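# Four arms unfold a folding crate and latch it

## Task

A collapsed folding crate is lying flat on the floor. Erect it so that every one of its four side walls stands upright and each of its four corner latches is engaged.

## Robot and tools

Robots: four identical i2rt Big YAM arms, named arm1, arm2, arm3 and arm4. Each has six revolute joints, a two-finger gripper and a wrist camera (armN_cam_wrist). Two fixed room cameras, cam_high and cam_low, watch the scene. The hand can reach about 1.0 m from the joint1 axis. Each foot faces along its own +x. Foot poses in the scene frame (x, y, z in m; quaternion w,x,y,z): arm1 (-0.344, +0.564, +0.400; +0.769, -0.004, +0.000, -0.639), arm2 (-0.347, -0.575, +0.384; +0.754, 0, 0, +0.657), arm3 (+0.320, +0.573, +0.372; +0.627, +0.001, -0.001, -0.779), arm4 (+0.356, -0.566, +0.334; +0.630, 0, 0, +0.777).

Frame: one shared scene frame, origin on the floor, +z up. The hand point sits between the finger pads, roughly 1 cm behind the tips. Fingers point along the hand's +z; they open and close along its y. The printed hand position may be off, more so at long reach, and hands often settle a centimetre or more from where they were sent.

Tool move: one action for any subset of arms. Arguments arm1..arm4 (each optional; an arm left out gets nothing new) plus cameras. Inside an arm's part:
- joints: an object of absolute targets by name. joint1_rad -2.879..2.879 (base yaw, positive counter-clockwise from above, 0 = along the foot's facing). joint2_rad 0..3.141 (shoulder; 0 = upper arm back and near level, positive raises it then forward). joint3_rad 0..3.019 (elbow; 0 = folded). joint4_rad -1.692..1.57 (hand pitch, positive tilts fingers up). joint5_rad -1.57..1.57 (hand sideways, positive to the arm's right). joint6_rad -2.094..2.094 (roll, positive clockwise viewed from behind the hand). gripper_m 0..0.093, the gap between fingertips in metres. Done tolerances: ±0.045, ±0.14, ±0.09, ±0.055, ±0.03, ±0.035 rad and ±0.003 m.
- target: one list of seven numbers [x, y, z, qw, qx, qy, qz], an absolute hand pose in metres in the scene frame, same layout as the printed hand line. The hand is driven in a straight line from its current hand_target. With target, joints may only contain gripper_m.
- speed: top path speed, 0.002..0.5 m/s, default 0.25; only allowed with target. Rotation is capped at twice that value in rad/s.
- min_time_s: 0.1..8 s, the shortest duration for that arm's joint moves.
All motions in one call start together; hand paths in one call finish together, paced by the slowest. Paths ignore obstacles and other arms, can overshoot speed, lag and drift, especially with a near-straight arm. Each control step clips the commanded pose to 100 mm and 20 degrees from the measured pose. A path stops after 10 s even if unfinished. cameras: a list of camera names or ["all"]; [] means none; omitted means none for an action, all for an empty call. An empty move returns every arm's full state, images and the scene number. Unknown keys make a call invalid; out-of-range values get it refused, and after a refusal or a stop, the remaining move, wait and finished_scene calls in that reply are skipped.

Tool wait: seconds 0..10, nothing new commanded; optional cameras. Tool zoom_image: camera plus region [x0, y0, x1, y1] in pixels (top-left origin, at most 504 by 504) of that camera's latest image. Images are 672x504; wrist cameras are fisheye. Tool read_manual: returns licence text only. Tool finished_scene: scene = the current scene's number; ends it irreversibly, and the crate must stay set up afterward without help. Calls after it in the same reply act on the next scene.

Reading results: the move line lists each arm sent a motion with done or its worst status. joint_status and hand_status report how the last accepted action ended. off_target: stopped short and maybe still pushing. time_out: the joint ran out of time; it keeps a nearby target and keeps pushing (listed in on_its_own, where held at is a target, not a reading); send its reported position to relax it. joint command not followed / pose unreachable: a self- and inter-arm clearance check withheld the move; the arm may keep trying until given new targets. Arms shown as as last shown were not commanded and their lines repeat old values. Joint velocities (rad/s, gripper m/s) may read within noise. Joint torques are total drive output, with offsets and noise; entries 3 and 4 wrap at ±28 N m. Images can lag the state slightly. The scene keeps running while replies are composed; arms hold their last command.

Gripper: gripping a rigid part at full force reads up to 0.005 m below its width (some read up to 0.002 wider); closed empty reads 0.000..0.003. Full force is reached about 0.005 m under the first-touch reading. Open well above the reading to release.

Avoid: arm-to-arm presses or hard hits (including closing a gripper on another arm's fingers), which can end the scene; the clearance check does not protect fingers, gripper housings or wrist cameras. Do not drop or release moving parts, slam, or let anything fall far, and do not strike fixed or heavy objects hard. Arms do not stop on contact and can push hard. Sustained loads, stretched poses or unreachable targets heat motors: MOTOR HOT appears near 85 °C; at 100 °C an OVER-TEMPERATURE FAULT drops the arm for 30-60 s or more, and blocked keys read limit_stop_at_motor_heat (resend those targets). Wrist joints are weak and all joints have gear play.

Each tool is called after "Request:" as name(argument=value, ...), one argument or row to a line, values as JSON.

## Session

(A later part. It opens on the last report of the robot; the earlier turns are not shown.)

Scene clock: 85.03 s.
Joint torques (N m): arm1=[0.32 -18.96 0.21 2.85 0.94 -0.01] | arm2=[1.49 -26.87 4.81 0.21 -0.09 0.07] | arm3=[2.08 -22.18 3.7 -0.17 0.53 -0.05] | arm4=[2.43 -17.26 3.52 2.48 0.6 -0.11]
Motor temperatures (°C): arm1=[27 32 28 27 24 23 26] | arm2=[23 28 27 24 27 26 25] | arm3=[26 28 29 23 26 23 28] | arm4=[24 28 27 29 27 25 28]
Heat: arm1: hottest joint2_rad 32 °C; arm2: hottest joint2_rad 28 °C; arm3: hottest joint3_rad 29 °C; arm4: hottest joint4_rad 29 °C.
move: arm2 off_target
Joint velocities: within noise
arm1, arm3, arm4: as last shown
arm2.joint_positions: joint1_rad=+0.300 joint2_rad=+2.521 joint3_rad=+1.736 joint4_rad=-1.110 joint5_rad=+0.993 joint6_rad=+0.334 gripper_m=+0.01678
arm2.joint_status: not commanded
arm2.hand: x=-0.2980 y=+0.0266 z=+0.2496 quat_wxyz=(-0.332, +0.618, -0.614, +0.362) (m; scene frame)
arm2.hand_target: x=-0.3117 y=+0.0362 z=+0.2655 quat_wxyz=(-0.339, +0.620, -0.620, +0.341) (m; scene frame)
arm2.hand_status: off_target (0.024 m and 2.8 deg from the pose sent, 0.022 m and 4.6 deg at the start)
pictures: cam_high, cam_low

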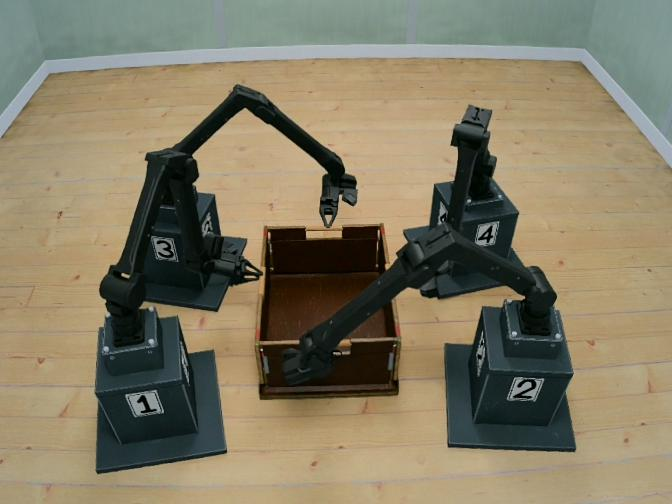

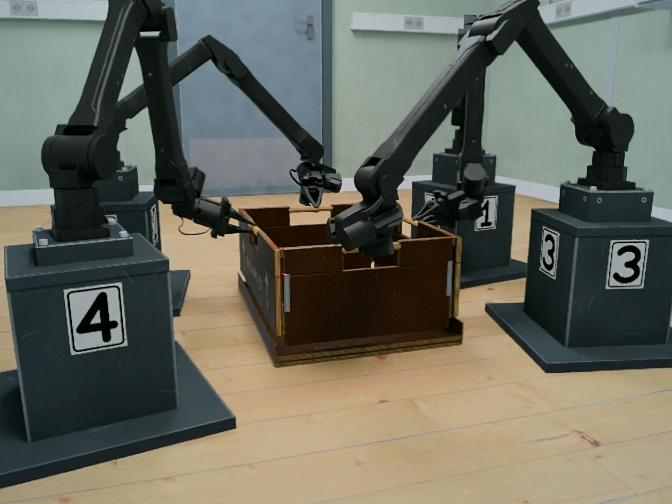

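Hard stop reached. Same look as scene 1. Release all and retract.

Request:
move(
  arm1={"joints": {"gripper_m": 0.05}},
  arm2={"joints": {"gripper_m": 0.05}},
  arm3={"joints": {"gripper_m": 0.05}},
  arm4={"joints": {"gripper_m": 0.05}},
)

Request:
move(
  arm1={"target": [0.010, 0.310, 0.285, 0, 0, 0.819, -0.574], "speed": 0.12},
  arm2={"target": [-0.390, 0.034, 0.335, -0.34, 0.62, -0.62, 0.34], "speed": 0.12},
  arm3={"target": [0.360, -0.016, 0.340, -0.34, 0.62, 0.62, -0.34], "speed": 0.12},
  arm4={"target": [-0.041, -0.290, 0.295, -0.574, 0.819, 0, 0], "speed": 0.12},
  cameras=["cam_high", "cam_low", "arm1_cam_wrist", "arm2_cam_wrist", "arm3_cam_wrist"],
)

Request:
zoom_image(
  camera="cam_low",
  region=[220, 180, 470, 380],
)

Request:
zoom_image(
  camera="cam_high",
  region=[240, 210, 430, 410],
)

Scene clock: 88.70 s.
Joint torques (N m): arm1=[-0.5 -18.61 0.43 2.43 0.6 0.01] | arm2=[0.73 -26.87 5.14 0.21 0.43 0.02] | arm3=[0.09 -20.25 3.89 -0.16 0.53 0.05] | arm4=[1.96 -16.26 3.67 1.98 0.32 -0.01]
Motor temperatures (°C): arm1=[27 32 28 27 24 23 26] | arm2=[23 28 27 24 27 26 25] | arm3=[26 28 29 23 26 23 28] | arm4=[24 28 27 29 27 25 28]
Heat: arm1: hottest joint2_rad 32 °C; arm2: hottest joint2_rad 28 °C; arm3: hottest joint3_rad 29 °C; arm4: hottest joint4_rad 29 °C.
move: arm1 done; arm2 done; arm3 done; arm4 done
Joint velocities: within noise
arm1.joint_positions: joint1_rad=+0.924 joint2_rad=+2.395 joint3_rad=+0.808 joint4_rad=+0.882 joint5_rad=+0.994 joint6_rad=-0.955 gripper_m=+0.04996
arm1.joint_status: all done
arm1.hand: x=+0.0091 y=+0.2235 z=+0.2464 quat_wxyz=(+0.004, +0.002, -0.821, +0.571) (m; scene frame)
arm1.hand_target: x=+0.0105 y=+0.2240 z=+0.2509 quat_wxyz=(+0.002, +0.004, -0.818, +0.575) (m; scene frame)
arm1.hand_status: not commanded
arm2.joint_positions: joint1_rad=+0.320 joint2_rad=+2.521 joint3_rad=+1.731 joint4_rad=-1.105 joint5_rad=+0.972 joint6_rad=+0.334 gripper_m=+0.04988
arm2.joint_status: all done
arm2.hand: x=-0.3116 y=+0.0249 z=+0.2454 quat_wxyz=(-0.327, +0.626, -0.612, +0.355) (m; scene frame)
arm2.hand_target: x=-0.3178 y=+0.0363 z=+0.2640 quat_wxyz=(-0.338, +0.623, -0.619, +0.337) (m; scene frame)
arm2.hand_status: not commanded
arm3.joint_positions: joint1_rad=+0.393 joint2_rad=+2.406 joint3_rad=+1.633 joint4_rad=-1.075 joint5_rad=+0.983 joint6_rad=+0.337 gripper_m=+0.04989
arm3.joint_status: all done
arm3.hand: x=+0.2790 y=-0.0181 z=+0.2750 quat_wxyz=(+0.340, -0.623, -0.616, +0.342) (m; scene frame)
arm3.hand_target: x=+0.2841 y=-0.0167 z=+0.2798 quat_wxyz=(+0.338, -0.618, -0.622, +0.341) (m; scene frame)
arm3.hand_status: not commanded
arm4.joint_positions: joint1_rad=+0.899 joint2_rad=+2.182 joint3_rad=+0.860 joint4_rad=+0.627 joint5_rad=+0.996 joint6_rad=-0.964 gripper_m=+0.04995
arm4.joint_status: all done
arm4.hand: x=-0.0423 y=-0.2033 z=+0.2580 quat_wxyz=(-0.571, +0.821, +0.000, +0.001) (m; scene frame)
arm4.hand_target: x=-0.0458 y=-0.2059 z=+0.2606 quat_wxyz=(-0.574, +0.819, +0.007, +0.000) (m; scene frame)
arm4.hand_status: not commanded
pictures: none

Scene clock: 90.70 s.
Joint torques (N m): arm1=[0.44 -17.61 0.92 1.07 0.75 0.28] | arm2=[-0.32 -27.05 7.83 -0.8 0.39 0.17] | arm3=[-0.26 -19.55 8.14 -1.07 0.42 0.24] | arm4=[2.2 -14.97 4.08 0.61 0.46 0.39]
Motor temperatures (°C): arm1=[27 32 28 26 24 23 26] | arm2=[23 28 27 24 27 26 25] | arm3=[26 28 29 23 26 23 28] | arm4=[24 28 27 29 27 25 28]
Heat: arm1: hottest joint2_rad 32 °C; arm2: hottest joint2_rad 28 °C; arm3: hottest joint3_rad 29 °C; arm4: hottest joint4_rad 29 °C.
move: arm1 done; arm2 off_target; arm3 off_target; arm4 done
Joint velocities: within noise
arm1.joint_positions: joint1_rad=+1.126 joint2_rad=+2.237 joint3_rad=+0.699 joint4_rad=+0.561 joint5_rad=+1.139 joint6_rad=-0.650 gripper_m=+0.04996
arm1.joint_status: not commanded
arm1.hand: x=+0.0052 y=+0.3067 z=+0.2822 quat_wxyz=(+0.007, +0.003, -0.819, +0.574) (m; scene frame)
arm1.hand_target: x=+0.0085 y=+0.3087 z=+0.2853 quat_wxyz=(+0.002, +0.000, -0.818, +0.575) (m; scene frame)
arm1.hand_status: done (0.006 m and 0.9 deg from the pose sent, 0.095 m and 0.7 deg at the start)
arm2.joint_positions: joint1_rad=+0.432 joint2_rad=+2.464 joint3_rad=+1.795 joint4_rad=-1.400 joint5_rad=+0.939 joint6_rad=+0.516 gripper_m=+0.04989
arm2.joint_status: not commanded
arm2.hand: x=-0.3795 y=+0.0158 z=+0.3072 quat_wxyz=(-0.327, +0.627, -0.605, +0.367) (m; scene frame)
arm2.hand_target: x=-0.3859 y=+0.0338 z=+0.3353 quat_wxyz=(-0.339, +0.618, -0.621, +0.342) (m; scene frame)
arm2.hand_status: off_target (0.035 m and 3.9 deg from the pose sent, 0.119 m and 2.6 deg at the start)
arm3.joint_positions: joint1_rad=+0.514 joint2_rad=+2.371 joint3_rad=+1.700 joint4_rad=-1.388 joint5_rad=+0.942 joint6_rad=+0.526 gripper_m=+0.04989
arm3.joint_status: not commanded
arm3.hand: x=+0.3495 y=-0.0010 z=+0.3242 quat_wxyz=(+0.360, -0.609, -0.624, +0.331) (m; scene frame)
arm3.hand_target: x=+0.3585 y=-0.0157 z=+0.3404 quat_wxyz=(+0.341, -0.620, -0.619, +0.340) (m; scene frame)
arm3.hand_status: off_target (0.024 m and 2.9 deg from the pose sent, 0.104 m and 0.6 deg at the start)
arm4.joint_positions: joint1_rad=+1.071 joint2_rad=+2.029 joint3_rad=+0.770 joint4_rad=+0.342 joint5_rad=+1.128 joint6_rad=-0.719 gripper_m=+0.04995
arm4.joint_status: not commanded
arm4.hand: x=-0.0371 y=-0.2835 z=+0.2931 quat_wxyz=(-0.574, +0.819, +0.002, +0.007) (m; scene frame)
arm4.hand_target: x=-0.0378 y=-0.2860 z=+0.2949 quat_wxyz=(-0.575, +0.818, -0.002, +0.003) (m; scene frame)
arm4.hand_status: done (0.008 m and 0.9 deg from the pose sent, 0.094 m and 0.4 deg at the start)
pictures: arm1_cam_wrist, arm2_cam_wrist, arm3_cam_wrist, cam_high, cam_low

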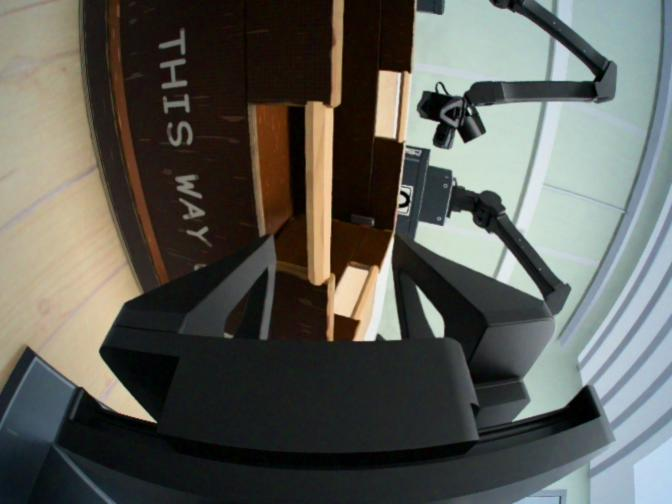

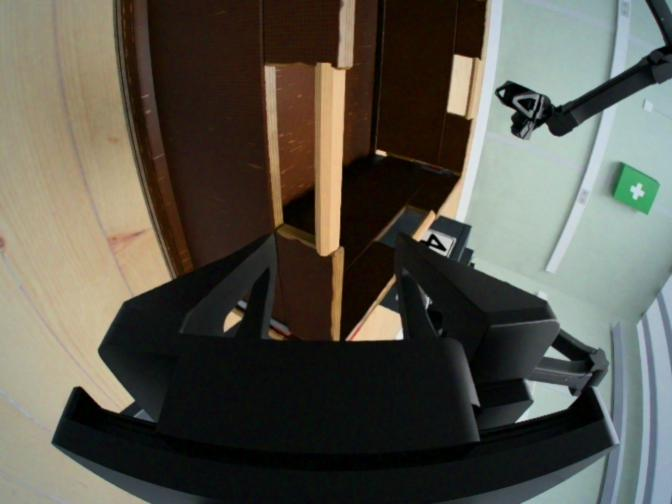

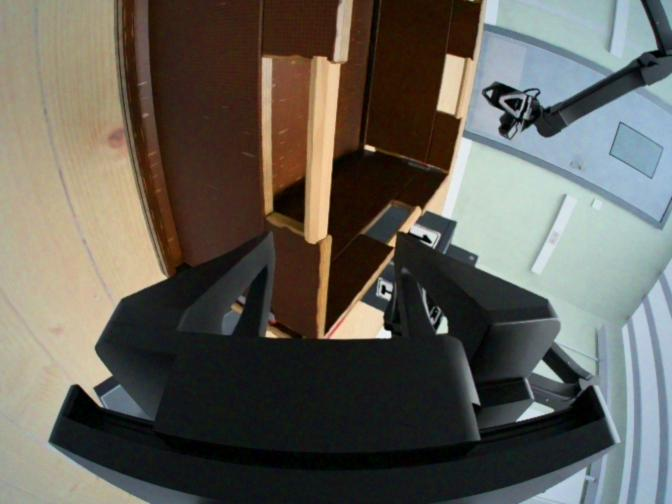

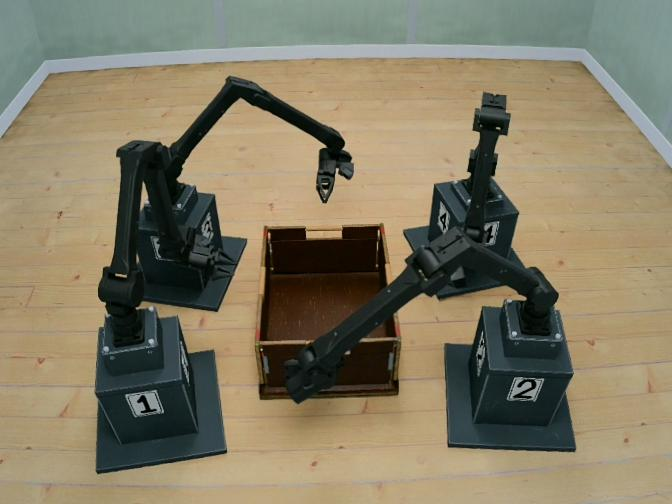

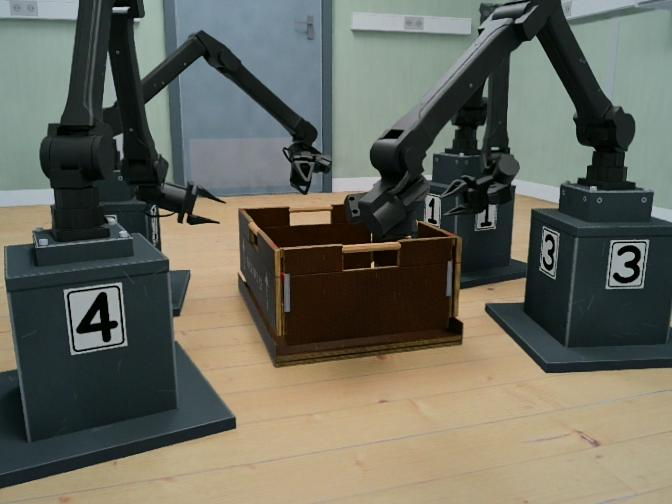

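Scaled by 2.016 from the camera's 672x504 image, which has a finer 960x720 frame.

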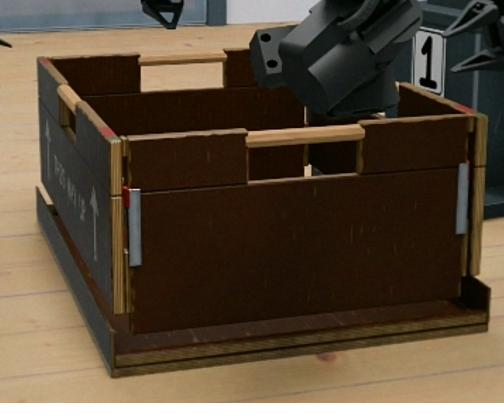

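Scaled by 2.520 from the camera's 672x504 image, which has a finer 960x720 frame.

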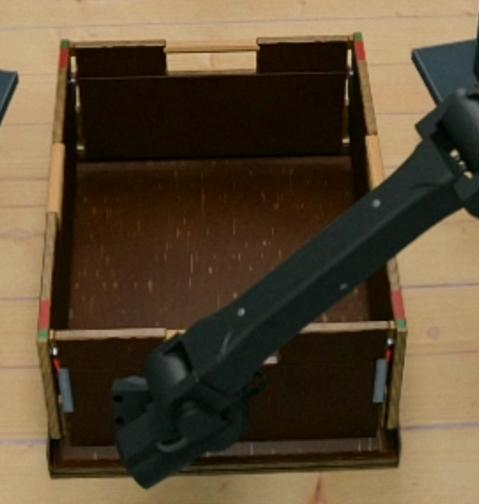

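Identical to the solved state of scene 1.

Request:
finished_scene(
  scene=2,
)

The scene is finished: the task was done.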